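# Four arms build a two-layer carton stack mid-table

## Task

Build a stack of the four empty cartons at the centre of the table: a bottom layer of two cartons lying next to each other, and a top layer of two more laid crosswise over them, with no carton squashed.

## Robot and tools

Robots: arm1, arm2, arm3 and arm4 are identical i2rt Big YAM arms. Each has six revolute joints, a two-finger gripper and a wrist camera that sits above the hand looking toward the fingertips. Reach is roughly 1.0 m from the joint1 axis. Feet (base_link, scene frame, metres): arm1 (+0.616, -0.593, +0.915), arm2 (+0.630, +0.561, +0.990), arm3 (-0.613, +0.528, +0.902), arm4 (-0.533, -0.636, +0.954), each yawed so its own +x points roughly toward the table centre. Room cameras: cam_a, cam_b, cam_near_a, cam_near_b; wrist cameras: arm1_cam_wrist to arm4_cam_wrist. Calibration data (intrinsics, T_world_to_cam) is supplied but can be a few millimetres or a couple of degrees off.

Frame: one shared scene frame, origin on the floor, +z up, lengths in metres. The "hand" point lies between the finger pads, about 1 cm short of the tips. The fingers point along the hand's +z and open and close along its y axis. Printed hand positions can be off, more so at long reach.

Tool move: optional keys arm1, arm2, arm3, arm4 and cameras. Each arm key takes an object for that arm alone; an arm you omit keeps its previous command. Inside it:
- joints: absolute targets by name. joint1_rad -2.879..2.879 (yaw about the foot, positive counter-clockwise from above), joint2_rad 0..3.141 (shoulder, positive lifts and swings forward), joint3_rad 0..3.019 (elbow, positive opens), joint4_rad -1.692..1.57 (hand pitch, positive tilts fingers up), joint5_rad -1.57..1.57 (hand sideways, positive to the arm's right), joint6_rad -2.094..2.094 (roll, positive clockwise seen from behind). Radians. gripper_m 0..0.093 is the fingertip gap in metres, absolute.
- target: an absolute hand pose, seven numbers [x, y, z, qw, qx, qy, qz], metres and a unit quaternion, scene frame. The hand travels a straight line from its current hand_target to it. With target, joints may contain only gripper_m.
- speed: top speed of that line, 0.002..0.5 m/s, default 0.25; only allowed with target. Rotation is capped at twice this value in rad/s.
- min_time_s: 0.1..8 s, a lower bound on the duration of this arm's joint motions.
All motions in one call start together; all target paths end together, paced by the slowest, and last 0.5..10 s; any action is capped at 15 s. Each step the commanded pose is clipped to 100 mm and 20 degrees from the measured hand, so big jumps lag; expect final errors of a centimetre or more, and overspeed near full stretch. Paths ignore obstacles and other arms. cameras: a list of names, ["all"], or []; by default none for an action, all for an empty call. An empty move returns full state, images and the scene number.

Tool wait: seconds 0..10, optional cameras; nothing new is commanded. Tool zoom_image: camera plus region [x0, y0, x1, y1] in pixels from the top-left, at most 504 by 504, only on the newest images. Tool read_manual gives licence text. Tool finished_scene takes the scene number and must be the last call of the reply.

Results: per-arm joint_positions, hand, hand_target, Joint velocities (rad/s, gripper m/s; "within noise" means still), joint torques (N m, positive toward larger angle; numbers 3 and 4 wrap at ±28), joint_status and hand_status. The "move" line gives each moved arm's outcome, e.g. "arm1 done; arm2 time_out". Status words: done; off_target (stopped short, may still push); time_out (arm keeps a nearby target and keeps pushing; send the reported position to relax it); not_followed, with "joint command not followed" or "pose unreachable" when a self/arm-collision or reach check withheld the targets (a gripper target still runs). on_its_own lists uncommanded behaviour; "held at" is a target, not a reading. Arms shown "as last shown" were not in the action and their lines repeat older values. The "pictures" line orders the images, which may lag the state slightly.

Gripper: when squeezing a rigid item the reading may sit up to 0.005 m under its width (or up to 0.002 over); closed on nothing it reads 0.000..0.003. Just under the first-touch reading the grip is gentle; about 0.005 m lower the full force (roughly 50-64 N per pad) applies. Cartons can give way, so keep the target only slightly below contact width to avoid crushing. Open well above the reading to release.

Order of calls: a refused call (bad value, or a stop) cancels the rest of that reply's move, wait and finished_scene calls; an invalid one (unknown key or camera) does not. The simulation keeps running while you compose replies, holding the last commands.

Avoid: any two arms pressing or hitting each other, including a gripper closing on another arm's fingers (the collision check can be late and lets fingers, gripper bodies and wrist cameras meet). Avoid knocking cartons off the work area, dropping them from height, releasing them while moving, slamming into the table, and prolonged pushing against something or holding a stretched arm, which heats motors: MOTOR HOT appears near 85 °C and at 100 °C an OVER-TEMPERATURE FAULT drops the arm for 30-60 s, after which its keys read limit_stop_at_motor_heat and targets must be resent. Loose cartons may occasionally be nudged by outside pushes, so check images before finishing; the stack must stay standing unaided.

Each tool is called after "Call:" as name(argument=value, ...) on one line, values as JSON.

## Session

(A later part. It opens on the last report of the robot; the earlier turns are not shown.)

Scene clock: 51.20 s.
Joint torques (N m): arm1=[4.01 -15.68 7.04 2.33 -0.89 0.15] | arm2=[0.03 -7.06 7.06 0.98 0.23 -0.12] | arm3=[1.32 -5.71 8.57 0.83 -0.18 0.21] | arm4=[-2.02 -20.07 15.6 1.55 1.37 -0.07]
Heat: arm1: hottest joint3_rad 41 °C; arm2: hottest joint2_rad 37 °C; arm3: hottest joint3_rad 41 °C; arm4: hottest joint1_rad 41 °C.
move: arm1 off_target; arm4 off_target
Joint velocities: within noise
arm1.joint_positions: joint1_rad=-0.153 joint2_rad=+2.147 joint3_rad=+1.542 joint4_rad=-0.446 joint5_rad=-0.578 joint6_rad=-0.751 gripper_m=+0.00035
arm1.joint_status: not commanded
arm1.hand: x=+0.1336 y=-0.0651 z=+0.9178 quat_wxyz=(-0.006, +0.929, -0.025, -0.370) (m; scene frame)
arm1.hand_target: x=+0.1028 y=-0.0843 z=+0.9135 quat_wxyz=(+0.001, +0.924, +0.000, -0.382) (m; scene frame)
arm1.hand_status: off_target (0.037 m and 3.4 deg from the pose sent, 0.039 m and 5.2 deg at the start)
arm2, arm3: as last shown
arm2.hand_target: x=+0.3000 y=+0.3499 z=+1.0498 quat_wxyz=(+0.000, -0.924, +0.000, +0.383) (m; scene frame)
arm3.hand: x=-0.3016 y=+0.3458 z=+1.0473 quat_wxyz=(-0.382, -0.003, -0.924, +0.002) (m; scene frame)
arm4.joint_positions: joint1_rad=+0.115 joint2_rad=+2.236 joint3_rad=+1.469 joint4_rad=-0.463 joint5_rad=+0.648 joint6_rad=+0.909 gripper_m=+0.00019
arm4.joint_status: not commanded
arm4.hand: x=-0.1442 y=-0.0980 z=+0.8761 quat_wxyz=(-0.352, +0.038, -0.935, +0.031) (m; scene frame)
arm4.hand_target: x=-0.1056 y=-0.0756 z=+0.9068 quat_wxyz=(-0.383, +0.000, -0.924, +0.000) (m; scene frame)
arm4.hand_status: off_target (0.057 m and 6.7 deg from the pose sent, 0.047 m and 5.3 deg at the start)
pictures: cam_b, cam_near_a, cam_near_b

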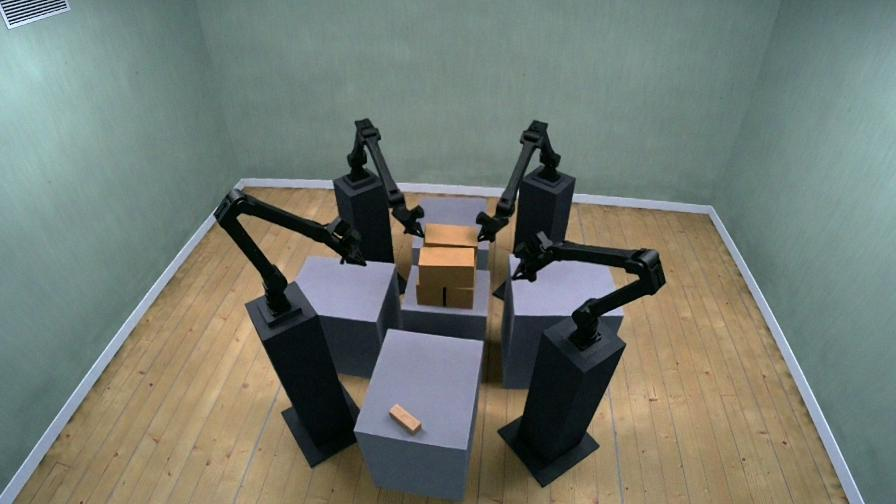

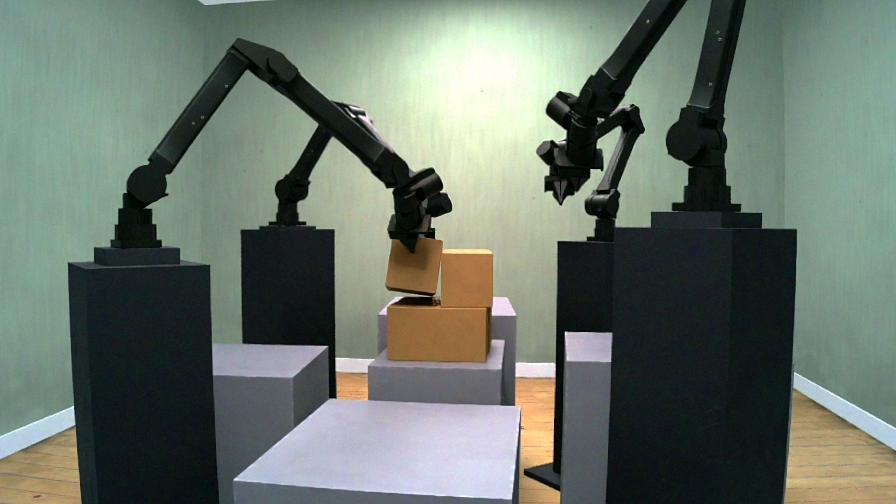

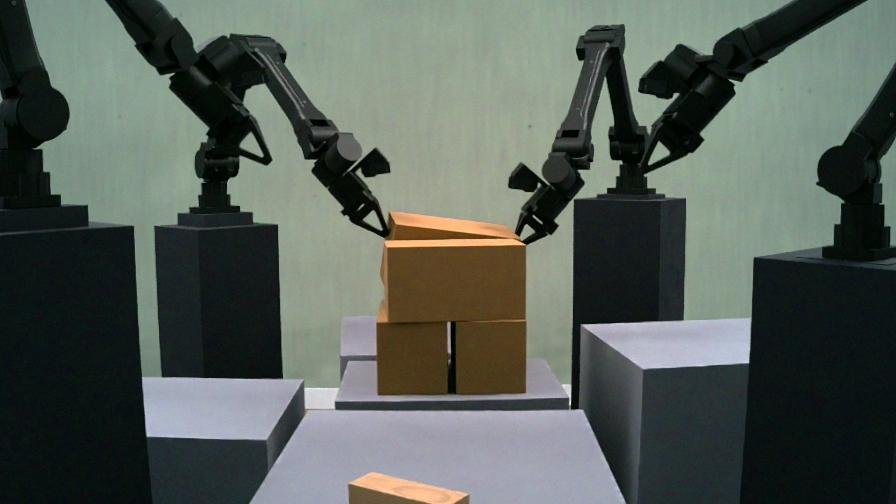

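Call:
move(arm1={"target":[0.101,-0.104,0.878,0,0.9239,0,-0.3827],"speed":0.05}, arm4={"target":[-0.103,-0.080,0.910,0.3827,0,0.9239,0],"speed":0.05}, cameras=["cam_near_b","cam_near_a","cam_b"])

Call:
zoom_image(camera="cam_near_a", region=[360, 210, 520, 370])

Call:
zoom_image(camera="cam_b", region=[390, 200, 510, 320])

Call:
zoom_image(camera="cam_near_b", region=[340, 190, 560, 410])

Scene clock: 54.07 s.
Joint torques (N m): arm1=[4.78 -15.91 6.57 2.41 -0.77 0.16] | arm2=[0.03 -6.53 6.82 1.11 0.18 -0.14] | arm3=[1.32 -5.89 8.58 0.85 -0.18 0.21] | arm4=[-2.49 -22.01 13.23 1.73 1.17 -0.15]
Heat: arm1: hottest joint3_rad 41 °C; arm2: hottest joint2_rad 37 °C; arm3: hottest joint3_rad 41 °C; arm4: hottest joint1_rad 41 °C.
move: arm1 off_target; arm4 off_target
Joint velocities: within noise
arm1.joint_positions: joint1_rad=-0.142 joint2_rad=+2.177 joint3_rad=+1.464 joint4_rad=-0.337 joint5_rad=-0.571 joint6_rad=-0.732 gripper_m=+0.00035
arm1.joint_status: not commanded
arm1.hand: x=+0.1378 y=-0.0834 z=+0.8771 quat_wxyz=(-0.003, +0.929, -0.030, -0.368) (m; scene frame)
arm1.hand_target: x=+0.1029 y=-0.1055 z=+0.8787 quat_wxyz=(+0.001, +0.924, +0.000, -0.383) (m; scene frame)
arm1.hand_status: off_target (0.042 m and 3.9 deg from the pose sent, 0.064 m and 3.4 deg at the start)
arm2, arm3: as last shown
arm4.joint_positions: joint1_rad=+0.115 joint2_rad=+2.236 joint3_rad=+1.469 joint4_rad=-0.459 joint5_rad=+0.652 joint6_rad=+0.909 gripper_m=+0.00019
arm4.joint_status: not commanded
arm4.hand: x=-0.1434 y=-0.0976 z=+0.8768 quat_wxyz=(-0.354, +0.037, -0.934, +0.030) (m; scene frame)
arm4.hand_target: x=-0.1049 y=-0.0836 z=+0.9119 quat_wxyz=(-0.383, +0.000, -0.924, +0.001) (m; scene frame)
arm4.hand_status: off_target (0.055 m and 6.4 deg from the pose sent, 0.056 m and 6.7 deg at the start)
pictures: cam_b, cam_near_a, cam_near_b

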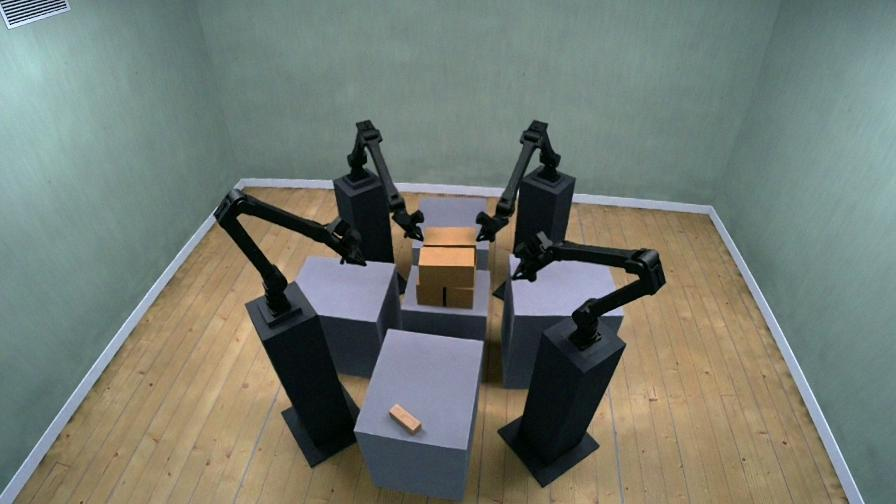

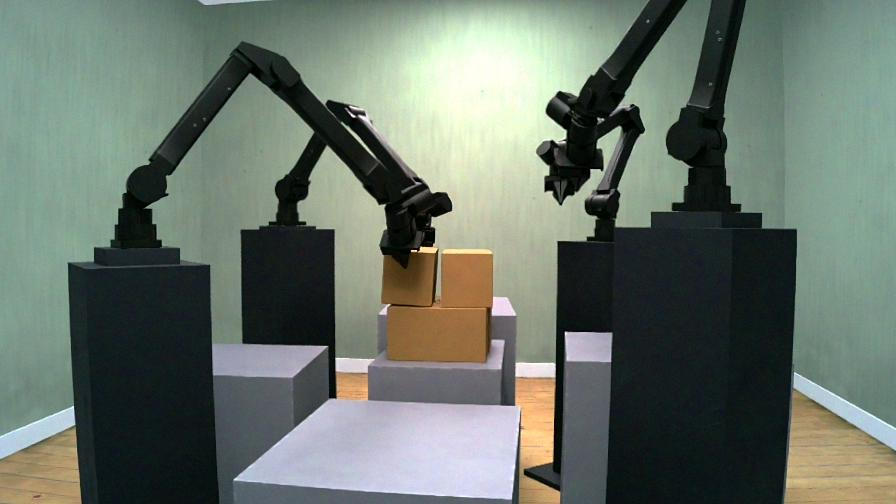

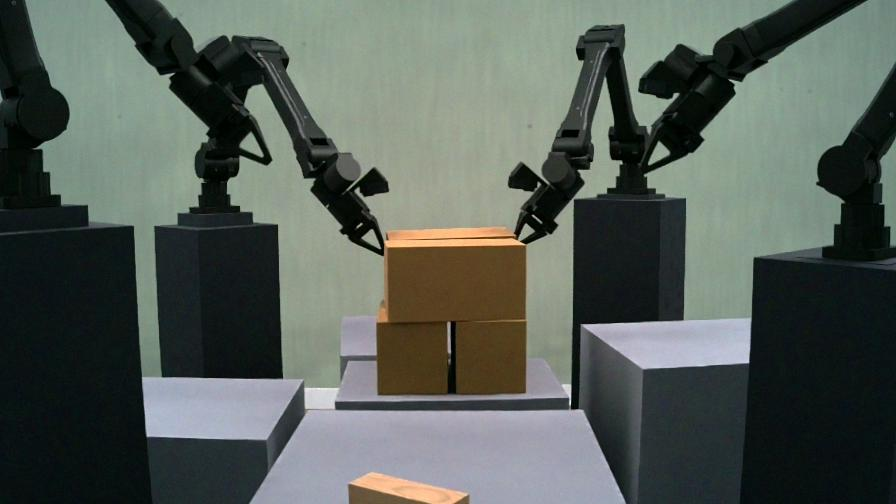

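Scaled by 3.150 from the camera's 896x504 image, which has a finer 1280x720 frame.

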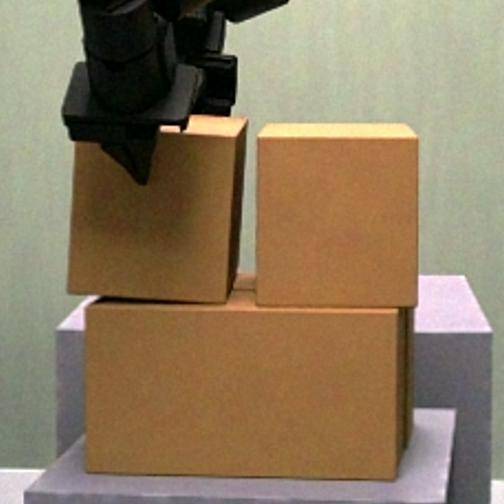

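Scaled by 4.200 from the camera's 896x504 image, which has a finer 1280x720 frame.

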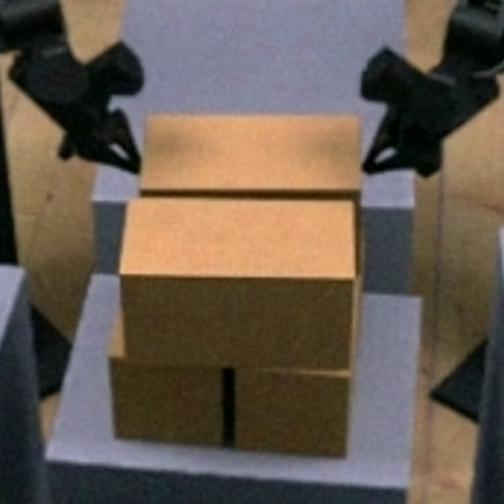

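Scaled by 2.291 from the camera's 896x504 image, which has a finer 1280x720 frame.

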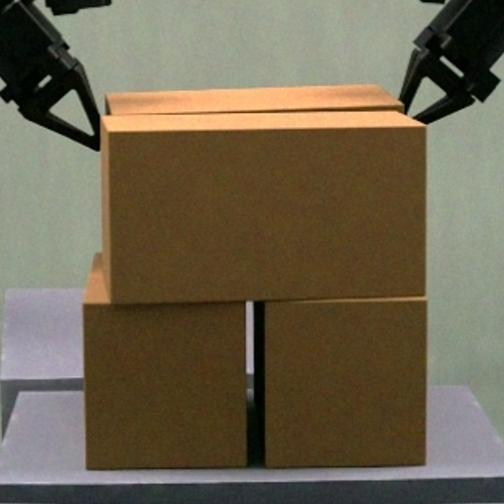

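Call:
move(arm1={"target":[0.101,-0.090,0.868,0,0.9239,0,-0.3827],"speed":0.04}, arm4={"target":[-0.103,-0.078,0.890,0.3827,0,0.9239,0],"speed":0.04}, cameras=["cam_near_b","cam_near_a"])

Call:
zoom_image(camera="cam_near_a", region=[360, 210, 520, 370])

Call:
zoom_image(camera="cam_near_b", region=[340, 190, 560, 410])

Scene clock: 56.60 s.
Joint torques (N m): arm1=[3.66 -14.8 9.26 2.03 -0.91 0.05] | arm2=[0.15 -6.83 7.3 1.03 0.23 -0.1] | arm3=[1.38 -5.71 8.61 0.85 -0.18 0.21] | arm4=[-2.37 -18.67 14.05 1.81 1.22 -0.12]
Heat: arm1: hottest joint3_rad 41 °C; arm2: hottest joint2_rad 37 °C; arm3: hottest joint3_rad 41 °C; arm4: hottest joint1_rad 41 °C.
move: arm1 off_target; arm4 off_target
Joint velocities: within noise
arm1.joint_positions: joint1_rad=-0.142 joint2_rad=+2.197 joint3_rad=+1.464 joint4_rad=-0.337 joint5_rad=-0.574 joint6_rad=-0.732 gripper_m=+0.00035
arm1.joint_status: not commanded
arm1.hand: x=+0.1397 y=-0.0867 z=+0.8635 quat_wxyz=(+0.006, +0.931, -0.033, -0.363) (m; scene frame)
arm1.hand_target: x=+0.1028 y=-0.0925 z=+0.8690 quat_wxyz=(+0.000, +0.924, +0.000, -0.383) (m; scene frame)
arm1.hand_status: off_target (0.039 m and 4.5 deg from the pose sent, 0.039 m and 3.9 deg at the start)
arm2, arm3: as last shown
arm4.joint_positions: joint1_rad=+0.115 joint2_rad=+2.236 joint3_rad=+1.469 joint4_rad=-0.429 joint5_rad=+0.651 joint6_rad=+0.909 gripper_m=+0.00019
arm4.joint_status: not commanded
arm4.hand: x=-0.1410 y=-0.0922 z=+0.8789 quat_wxyz=(-0.360, +0.032, -0.932, +0.018) (m; scene frame)
arm4.hand_target: x=-0.1047 y=-0.0812 z=+0.8917 quat_wxyz=(-0.383, +0.000, -0.924, +0.000) (m; scene frame)
arm4.hand_status: off_target (0.042 m and 5.0 deg from the pose sent, 0.047 m and 6.4 deg at the start)
pictures: cam_near_a, cam_near_b

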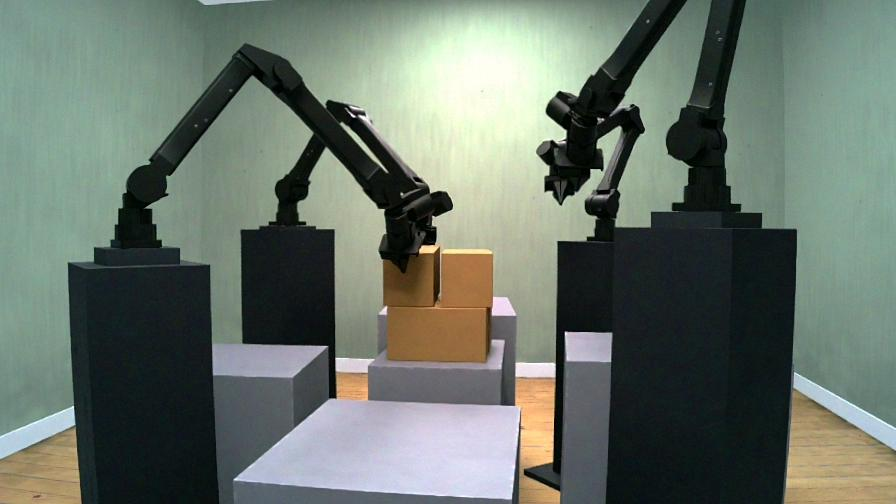

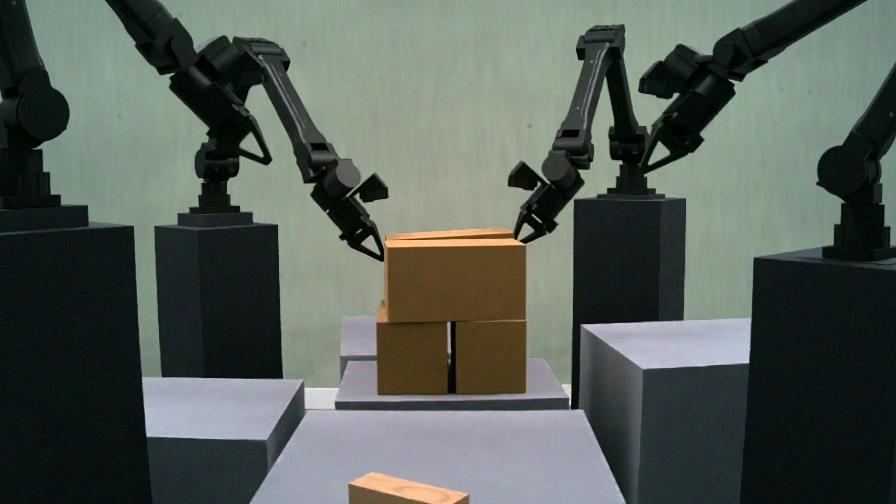

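Scaled by 3.150 from the camera's 896x504 image, which has a finer 1280x720 frame.

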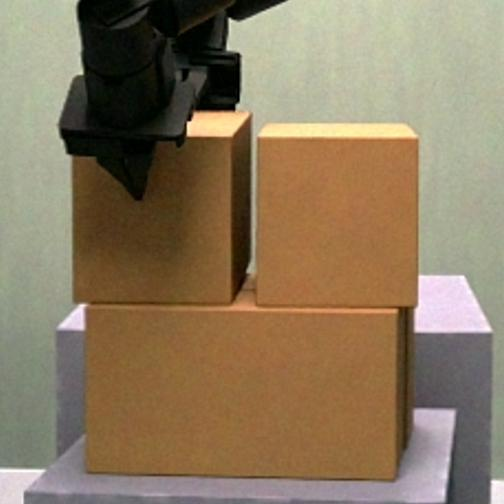

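Scaled by 2.291 from the camera's 896x504 image, which has a finer 1280x720 frame.

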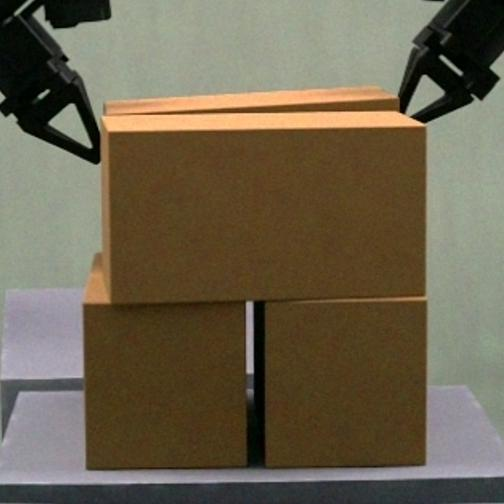

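Call:
move(arm1={"target":[0.101,-0.086,0.866,0,0.9239,0,-0.3827],"speed":0.04}, arm4={"target":[-0.103,-0.078,0.862,0.3827,0,0.9239,0],"speed":0.04}, cameras=["cam_near_b","cam_near_a"])

Call:
zoom_image(camera="cam_near_a", region=[360, 210, 520, 370])

Call:
zoom_image(camera="cam_near_b", region=[340, 190, 560, 410])

Scene clock: 58.87 s.
Joint torques (N m): arm1=[3.31 -14.15 10.07 1.88 -0.88 0.05] | arm2=[-0.09 -7 7.05 1.01 0.22 -0.11] | arm3=[1.38 -5.77 8.55 0.87 -0.18 0.21] | arm4=[-2.61 -17.49 13.98 2.1 1.1 -0.13]
Heat: arm1: hottest joint3_rad 41 °C; arm2: hottest joint2_rad 36 °C; arm3: hottest joint3_rad 41 °C; arm4: hottest joint1_rad 41 °C.
move: arm1 off_target; arm4 off_target
Joint velocities: within noise
arm1.joint_positions: joint1_rad=-0.142 joint2_rad=+2.197 joint3_rad=+1.464 joint4_rad=-0.337 joint5_rad=-0.577 joint6_rad=-0.735 gripper_m=+0.00035
arm1.joint_status: not commanded
arm1.hand: x=+0.1395 y=-0.0870 z=+0.8635 quat_wxyz=(+0.006, +0.931, -0.031, -0.364) (m; scene frame)
arm1.hand_target: x=+0.1029 y=-0.0887 z=+0.8673 quat_wxyz=(+0.000, +0.924, +0.000, -0.383) (m; scene frame)
arm1.hand_status: off_target (0.039 m and 4.3 deg from the pose sent, 0.039 m and 4.5 deg at the start)
arm2, arm3: as last shown
arm4.joint_positions: joint1_rad=+0.118 joint2_rad=+2.265 joint3_rad=+1.469 joint4_rad=-0.389 joint5_rad=+0.654 joint6_rad=+0.909 gripper_m=+0.00018
arm4.joint_status: not commanded
arm4.hand: x=-0.1416 y=-0.0898 z=+0.8637 quat_wxyz=(-0.364, +0.031, -0.931, +0.013) (m; scene frame)
arm4.hand_target: x=-0.1050 y=-0.0815 z=+0.8636 quat_wxyz=(-0.383, +0.000, -0.924, +0.000) (m; scene frame)
arm4.hand_status: off_target (0.040 m and 4.5 deg from the pose sent, 0.044 m and 5.0 deg at the start)
pictures: cam_near_a, cam_near_b

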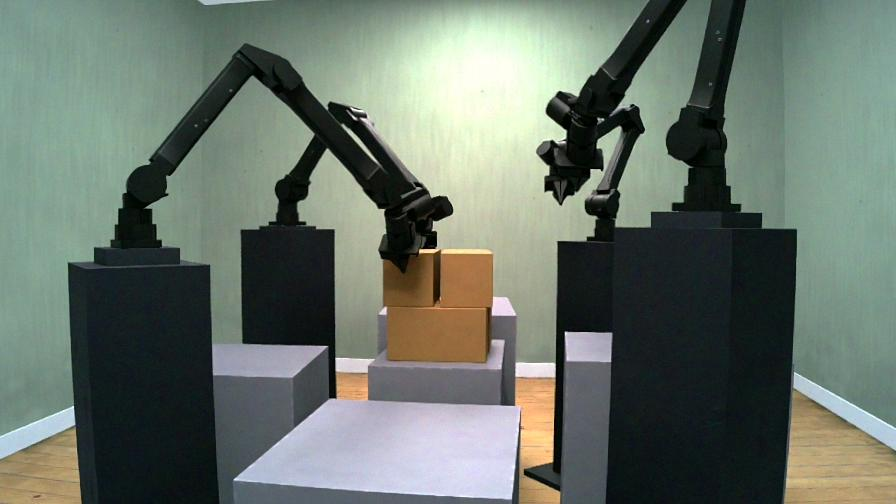

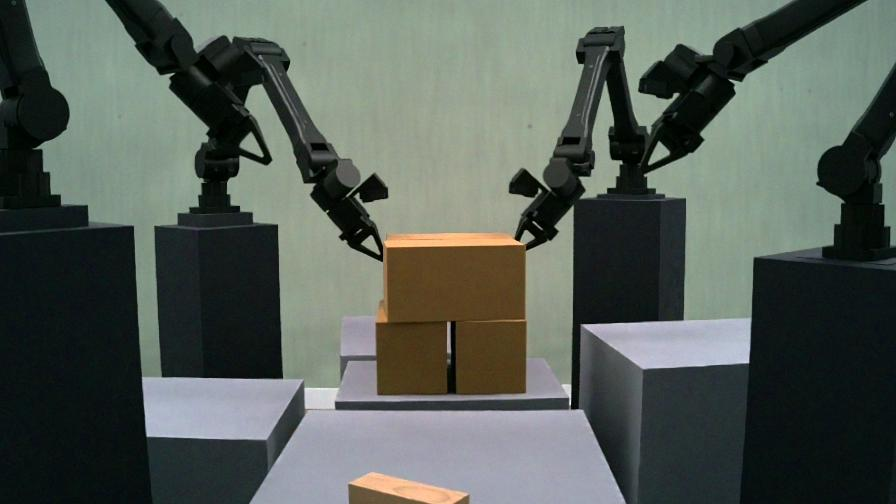

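Scaled by 3.150 from the camera's 896x504 image, which has a finer 1280x720 frame.

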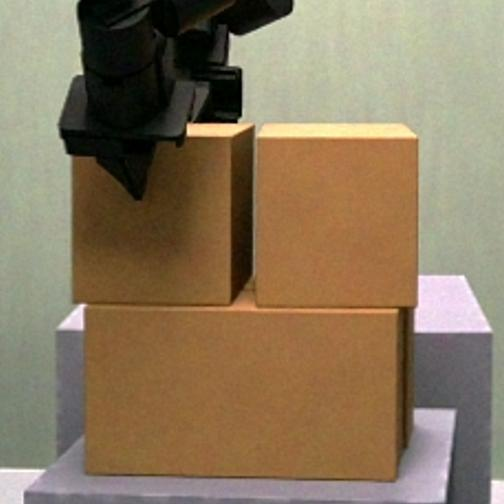

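Scaled by 2.291 from the camera's 896x504 image, which has a finer 1280x720 frame.

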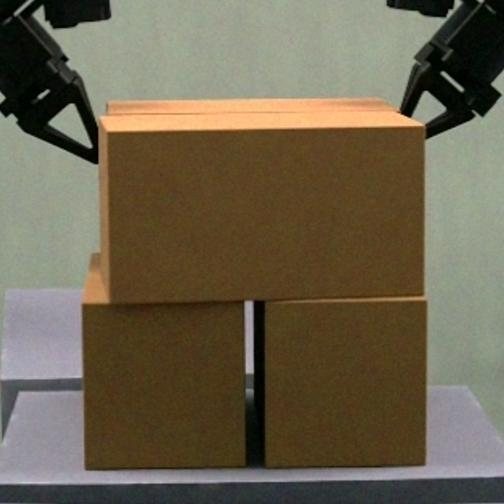

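Call:
move(arm1={"target":[0.19,-0.088,0.873,0,0.9239,0,-0.3827],"speed":0.07}, arm4={"target":[-0.20,-0.082,0.870,0.3827,0,0.9239,0],"speed":0.07}, cameras=["cam_near_b","cam_near_a","cam_b","cam_a"])

Call:
zoom_image(camera="cam_near_a", region=[360, 210, 520, 370])

Call:
zoom_image(camera="cam_b", region=[390, 200, 510, 320])

Scene clock: 61.73 s.
Joint torques (N m): arm1=[-1.03 -18.02 4.9 1.17 -0.46 0.03] | arm2=[0.32 -6.36 7.16 1.21 0.21 -0.08] | arm3=[1.32 -5.71 8.58 0.85 -0.18 0.21] | arm4=[0.79 -20.84 6.23 0.4 0.67 -0.07]
Heat: arm1: hottest joint3_rad 41 °C; arm2: hottest joint2_rad 36 °C; arm3: hottest joint3_rad 41 °C; arm4: hottest joint1_rad 41 °C.
move: arm1 off_target; arm4 done
Joint velocities: within noise
arm1.joint_positions: joint1_rad=-0.209 joint2_rad=+2.162 joint3_rad=+1.368 joint4_rad=-0.328 joint5_rad=-0.647 joint6_rad=-0.860 gripper_m=+0.00035
arm1.joint_status: not commanded
arm1.hand: x=+0.1863 y=-0.0946 z=+0.8574 quat_wxyz=(+0.013, +0.927, -0.003, -0.375) (m; scene frame)
arm1.hand_target: x=+0.1899 y=-0.0881 z=+0.8728 quat_wxyz=(+0.000, +0.924, +0.000, -0.383) (m; scene frame)
arm1.hand_status: off_target (0.017 m and 1.8 deg from the pose sent, 0.051 m and 4.3 deg at the start)
arm2, arm3: as last shown
arm4.joint_positions: joint1_rad=+0.209 joint2_rad=+2.239 joint3_rad=+1.427 joint4_rad=-0.405 joint5_rad=+0.721 joint6_rad=+1.071 gripper_m=+0.00018
arm4.joint_status: not commanded
arm4.hand: x=-0.1917 y=-0.0781 z=+0.8716 quat_wxyz=(-0.385, -0.003, -0.923, -0.004) (m; scene frame)
arm4.hand_target: x=-0.1998 y=-0.0820 z=+0.8700 quat_wxyz=(-0.383, +0.000, -0.924, +0.000) (m; scene frame)
arm4.hand_status: done (0.009 m and 0.6 deg from the pose sent, 0.059 m and 4.5 deg at the start)
pictures: cam_a, cam_b, cam_near_a, cam_near_b

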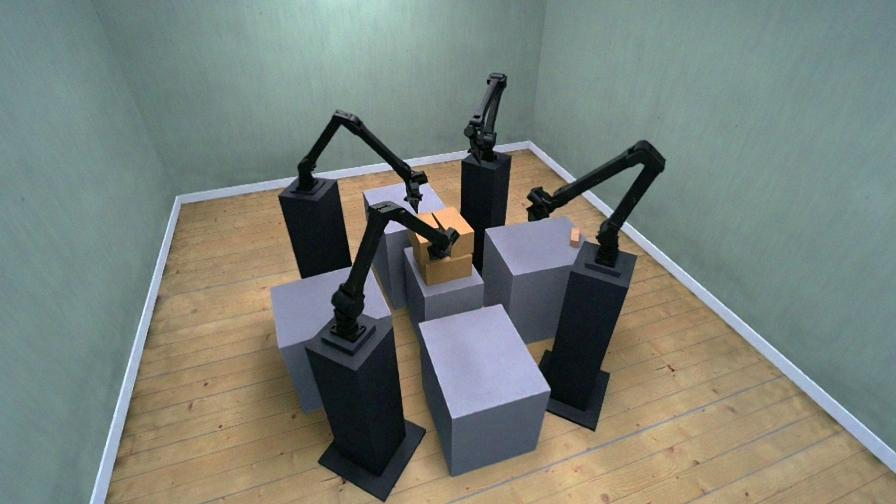

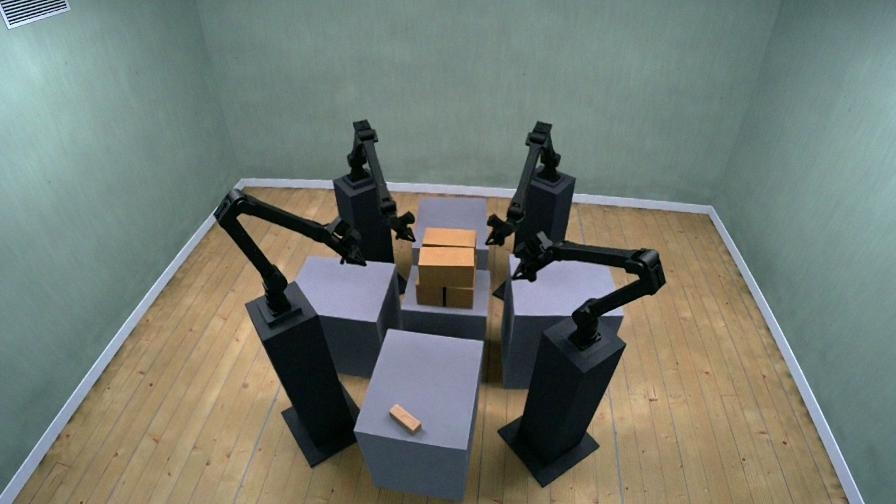

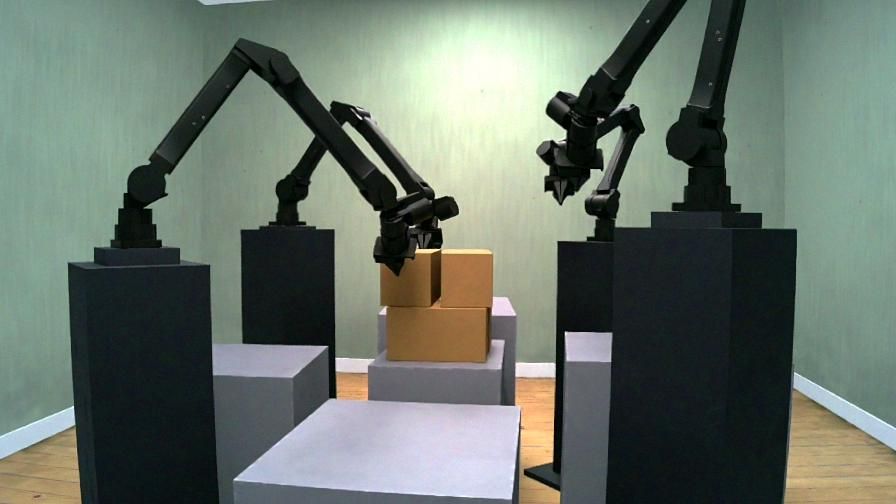

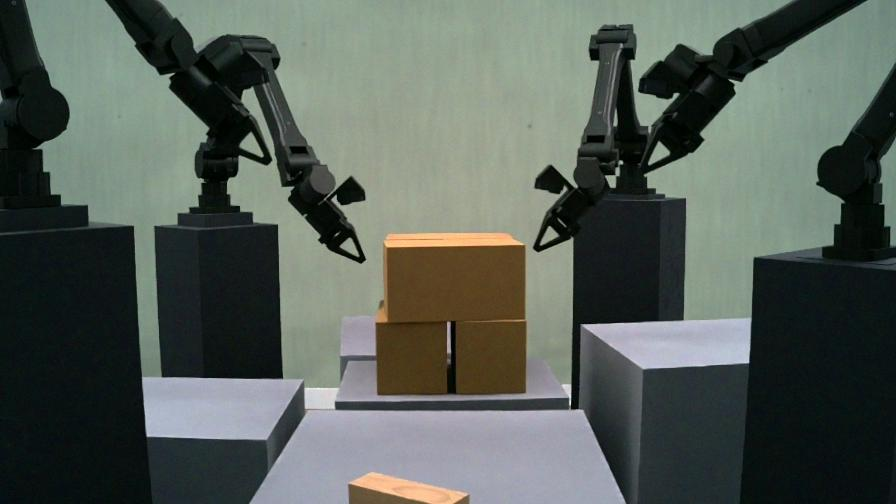

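Scaled by 3.150 from the camera's 896x504 image, which has a finer 1280x720 frame.

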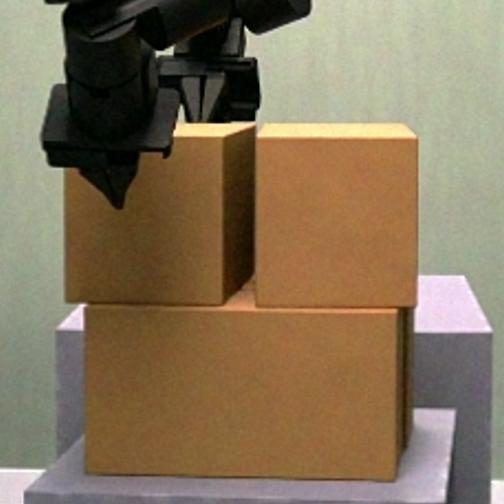

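Scaled by 4.200 from the camera's 896x504 image, which has a finer 1280x720 frame.

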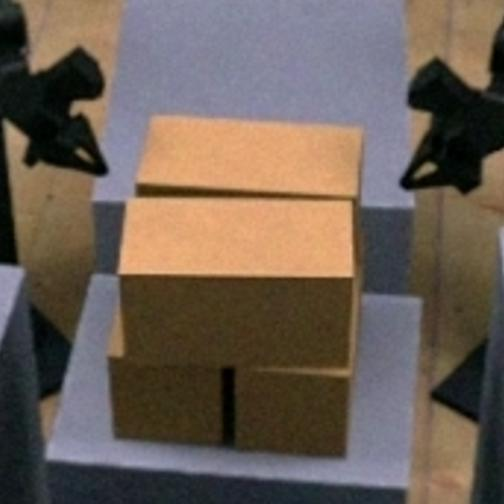

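Call:
move(arm1={"target":[0.21,-0.215,0.87,0,0.9239,0,-0.3827],"speed":0.15}, arm4={"target":[-0.28,-0.15,0.95,0.3827,0,0.9239,0],"speed":0.15})

Call:
move(arm1={"target":[0.107,-0.21,0.825,0,0.9239,0,-0.3827],"speed":0.12}, arm4={"target":[-0.30,-0.35,1.05,0.3827,0,0.9239,0],"speed":0.2}, cameras=["arm1_cam_wrist","cam_near_a","cam_a"])

Call:
zoom_image(camera="cam_near_a", region=[320, 210, 520, 370])

Call:
zoom_image(camera="cam_a", region=[370, 180, 510, 320])

Scene clock: 65.87 s.
Joint torques (N m): arm1=[0.85 -14.45 3.82 1.59 -0.21 0.15] | arm2=[-0.21 -6.77 7.06 1.01 0.15 -0.11] | arm3=[1.38 -5.77 8.57 0.83 -0.19 0.21] | arm4=[0.91 -16.79 6.46 0.31 0.69 -0.1]
Heat: arm1: hottest joint3_rad 41 °C; arm2: hottest joint2_rad 36 °C; arm3: hottest joint3_rad 41 °C; arm4: hottest joint1_rad 41 °C.
move: arm1 off_target; arm4 off_target
Joint velocities: within noise
arm1.joint_positions: joint1_rad=-0.129 joint2_rad=+1.964 joint3_rad=+0.965 joint4_rad=-0.066 joint5_rad=-0.605 joint6_rad=-0.764 gripper_m=+0.00035
arm1.joint_status: not commanded
arm1.hand: x=+0.2165 y=-0.2139 z=+0.8577 quat_wxyz=(+0.011, +0.927, -0.007, -0.374) (m; scene frame)
arm1.hand_target: x=+0.2101 y=-0.2152 z=+0.8698 quat_wxyz=(+0.000, +0.924, +0.000, -0.383) (m; scene frame)
arm1.hand_status: off_target (0.014 m and 1.8 deg from the pose sent, 0.123 m and 1.8 deg at the start)
arm2, arm3: as last shown
arm4.joint_positions: joint1_rad=+0.308 joint2_rad=+1.927 joint3_rad=+1.149 joint4_rad=-0.522 joint5_rad=+0.750 joint6_rad=+1.202 gripper_m=+0.00018
arm4.joint_status: not commanded
arm4.hand: x=-0.2716 y=-0.1451 z=+0.9544 quat_wxyz=(-0.385, -0.005, -0.923, -0.006) (m; scene frame)
arm4.hand_target: x=-0.2797 y=-0.1500 z=+0.9500 quat_wxyz=(-0.383, +0.000, -0.924, +0.000) (m; scene frame)
arm4.hand_status: off_target (0.011 m and 0.9 deg from the pose sent, 0.138 m and 0.7 deg at the start)
pictures: none

Scene clock: 67.83 s.
Joint torques (N m): arm1=[0.79 -12.86 7.21 1.68 -0.15 0.16] | arm2=[-0.62 -6.83 6.93 1.07 0.22 -0.12] | arm3=[1.38 -5.77 8.59 0.85 -0.17 0.22] | arm4=[-1.03 -8.06 7.65 0.44 0.47 -0.23]
Heat: arm1: hottest joint3_rad 41 °C; arm2: hottest joint2_rad 36 °C; arm3: hottest joint3_rad 41 °C; arm4: hottest joint1_rad 41 °C.
move: arm1 off_target; arm4 off_target
Joint velocities: within noise
arm1.joint_positions: joint1_rad=+0.019 joint2_rad=+2.127 joint3_rad=+1.134 joint4_rad=+0.007 joint5_rad=-0.524 joint6_rad=-0.619 gripper_m=+0.00035
arm1.joint_status: not commanded
arm1.hand: x=+0.1239 y=-0.2181 z=+0.8239 quat_wxyz=(+0.008, +0.928, -0.006, -0.373) (m; scene frame)
arm1.hand_target: x=+0.1075 y=-0.2106 z=+0.8256 quat_wxyz=(+0.000, +0.924, +0.000, -0.383) (m; scene frame)
arm1.hand_status: off_target (0.019 m and 1.7 deg from the pose sent, 0.114 m and 1.8 deg at the start)
arm2, arm3: as last shown
arm4.joint_positions: joint1_rad=+0.232 joint2_rad=+1.271 joint3_rad=+0.657 joint4_rad=-0.599 joint5_rad=+0.725 joint6_rad=+1.087 gripper_m=+0.00018
arm4.joint_status: not commanded
arm4.hand: x=-0.3013 y=-0.3389 z=+1.0555 quat_wxyz=(-0.387, -0.001, -0.922, -0.012) (m; scene frame)
arm4.hand_target: x=-0.3002 y=-0.3499 z=+1.0499 quat_wxyz=(-0.383, +0.000, -0.924, +0.000) (m; scene frame)
arm4.hand_status: off_target (0.012 m and 1.5 deg from the pose sent, 0.228 m and 0.9 deg at the start)
pictures: arm1_cam_wrist, cam_a, cam_near_a
camera_calibration:
arm1_cam_wrist: T_world_to_cam=[[-0.00790297, 0.999857, -0.0149492, 0.230907], [0.988695, 0.00557445, -0.149839, 0.00562178], [-0.149734, -0.0159644, -0.988597, 0.954051], [0, 0, 0, 1]] pos_world=[0.13912, -0.215675, 0.947467]

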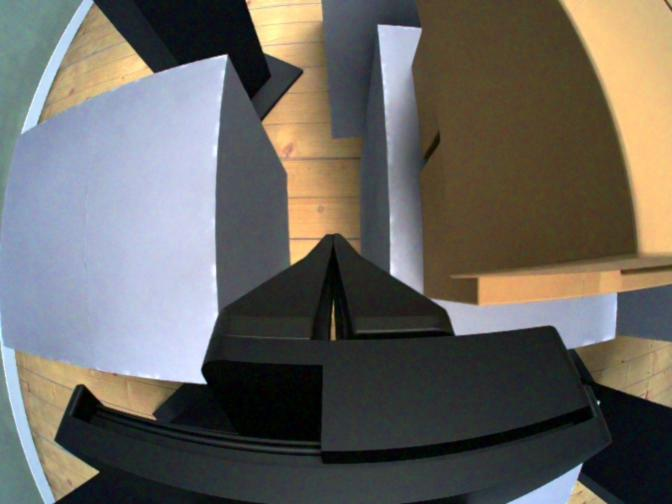

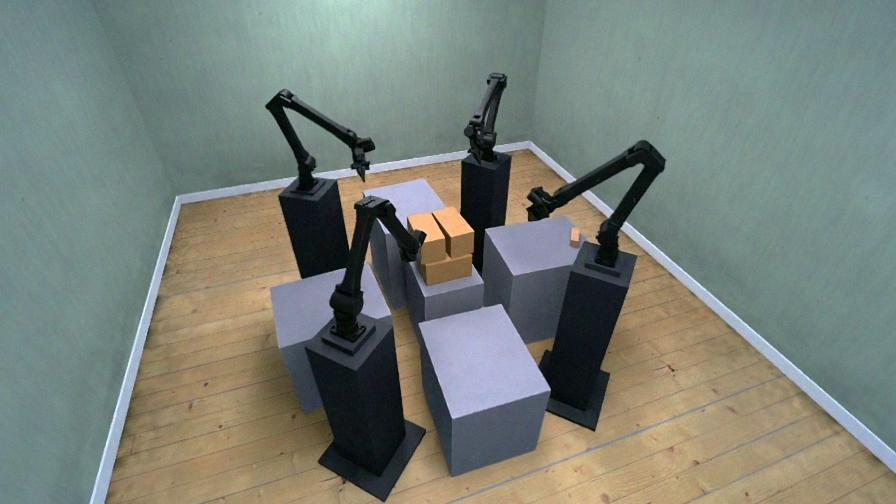

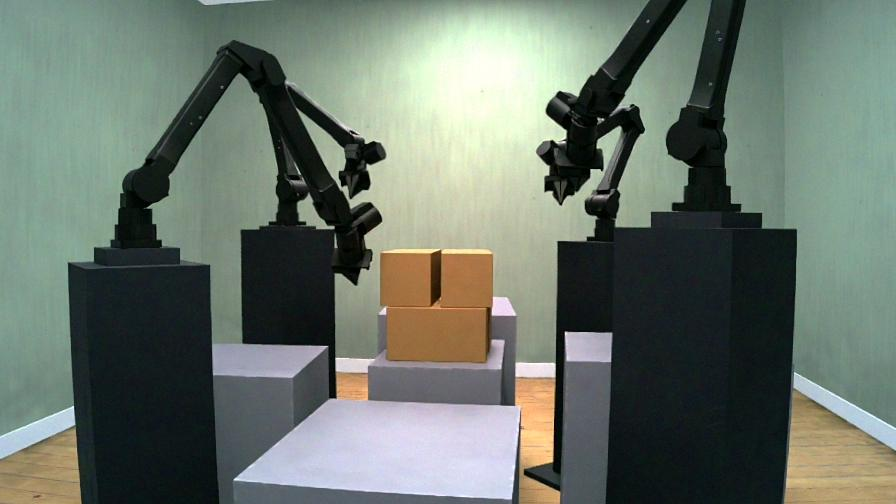

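Scaled by 2.520 from the camera's 896x504 image, which has a finer 1280x720 frame.

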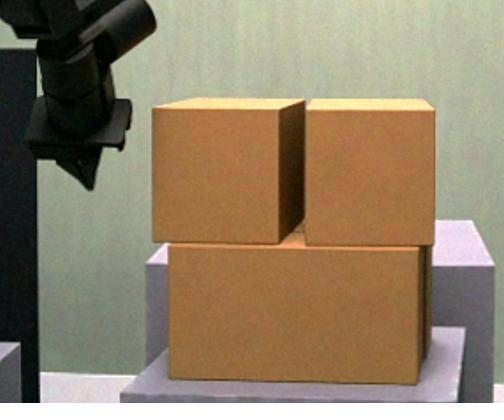

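Scaled by 3.600 from the camera's 896x504 image, which has a finer 1280x720 frame.

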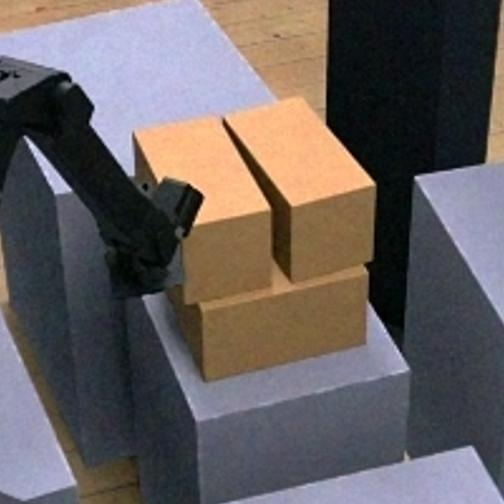

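Call:
move(arm1={"target":[0.095,-0.150,0.825,0,0.9239,0,-0.3827],"speed":0.06}, cameras=["cam_near_a","cam_a","arm1_cam_wrist"])

Call:
zoom_image(camera="cam_near_a", region=[320, 210, 520, 370])

Call:
zoom_image(camera="cam_a", region=[370, 180, 510, 320])

Scene clock: 70.43 s.
Joint torques (N m): arm1=[-1.44 -14.15 8.27 0.77 -0.36 0.05] | arm2=[-0.32 -7 7.01 1.05 0.16 -0.13] | arm3=[1.32 -5.66 8.57 0.85 -0.18 0.2] | arm4=[-0.91 -8.06 7.57 0.44 0.49 -0.25]
Heat: arm1: hottest joint3_rad 41 °C; arm2: hottest joint2_rad 36 °C; arm3: hottest joint3_rad 41 °C; arm4: hottest joint1_rad 41 °C.
move: arm1 off_target
Joint velocities: within noise
arm1.joint_positions: joint1_rad=-0.014 joint2_rad=+2.207 joint3_rad=+1.311 joint4_rad=-0.098 joint5_rad=-0.550 joint6_rad=-0.661 gripper_m=+0.00035
arm1.joint_status: not commanded
arm1.hand: x=+0.0998 y=-0.1687 z=+0.8252 quat_wxyz=(+0.007, +0.926, +0.002, -0.378) (m; scene frame)
arm1.hand_target: x=+0.0959 y=-0.1505 z=+0.8253 quat_wxyz=(+0.000, +0.924, +0.000, -0.383) (m; scene frame)
arm1.hand_status: off_target (0.019 m and 1.0 deg from the pose sent, 0.074 m and 1.7 deg at the start)
arm2.joint_positions: joint1_rad=+0.048 joint2_rad=+1.318 joint3_rad=+0.516 joint4_rad=-0.164 joint5_rad=+0.530 joint6_rad=+0.638 gripper_m=+0.00036
arm2.joint_status: not commanded
arm2.hand: x=+0.2995 y=+0.3440 z=+1.0482 quat_wxyz=(-0.003, -0.923, +0.000, +0.384) (m; scene frame)
arm2.hand_target: x=+0.3000 y=+0.3499 z=+1.0498 quat_wxyz=(+0.000, -0.924, +0.000, +0.383) (m; scene frame)
arm2.hand_status: not commanded
arm3.joint_positions: joint1_rad=+0.146 joint2_rad=+0.984 joint3_rad=+0.567 joint4_rad=-0.524 joint5_rad=-0.499 joint6_rad=-0.589 gripper_m=+0.00059
arm3.joint_status: not commanded
arm3.hand: x=-0.3016 y=+0.3458 z=+1.0473 quat_wxyz=(-0.382, -0.003, -0.924, +0.002) (m; scene frame)
arm3.hand_target: x=-0.3000 y=+0.3501 z=+1.0499 quat_wxyz=(-0.383, +0.000, -0.924, +0.000) (m; scene frame)
arm3.hand_status: not commanded
arm4: as last shown
pictures: arm1_cam_wrist, cam_a, cam_near_a
camera_calibration:
arm1_cam_wrist: T_world_to_cam=[[-0.0204709, 0.999772, -0.00606529, 0.175342], [0.986808, 0.0192303, -0.16075, 0.040824], [-0.160597, -0.00927598, -0.986976, 0.953338], [0, 0, 0, 1]] pos_world=[0.116407, -0.167244, 0.948548]

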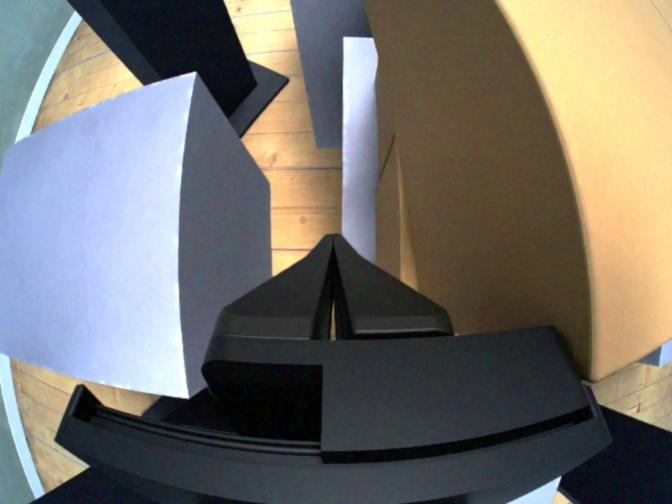

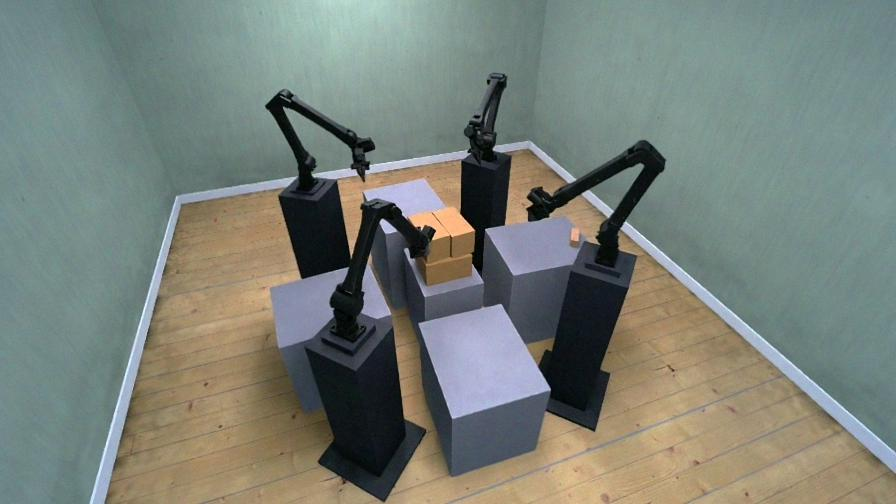

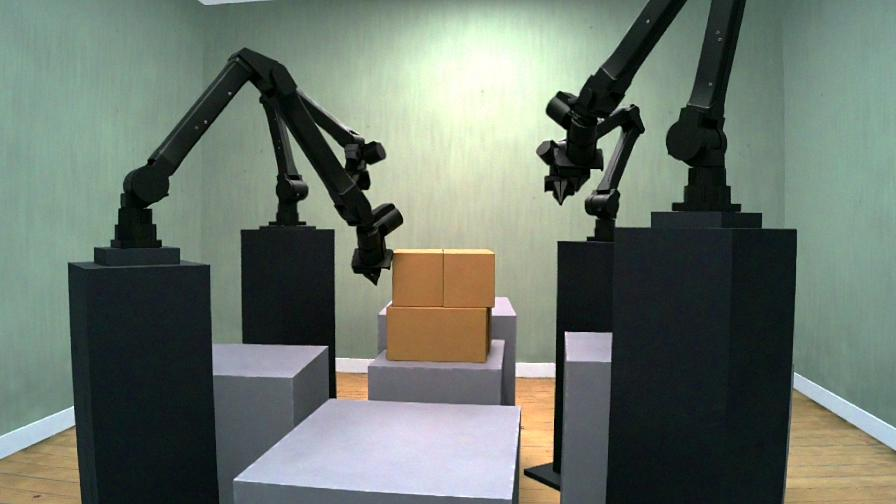

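Scaled by 2.520 from the camera's 896x504 image, which has a finer 1280x720 frame.

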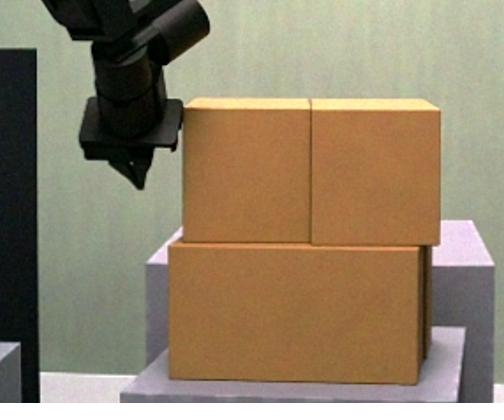

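Scaled by 3.600 from the camera's 896x504 image, which has a finer 1280x720 frame.

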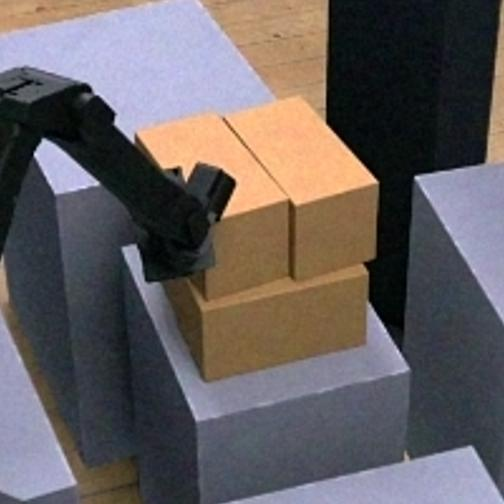

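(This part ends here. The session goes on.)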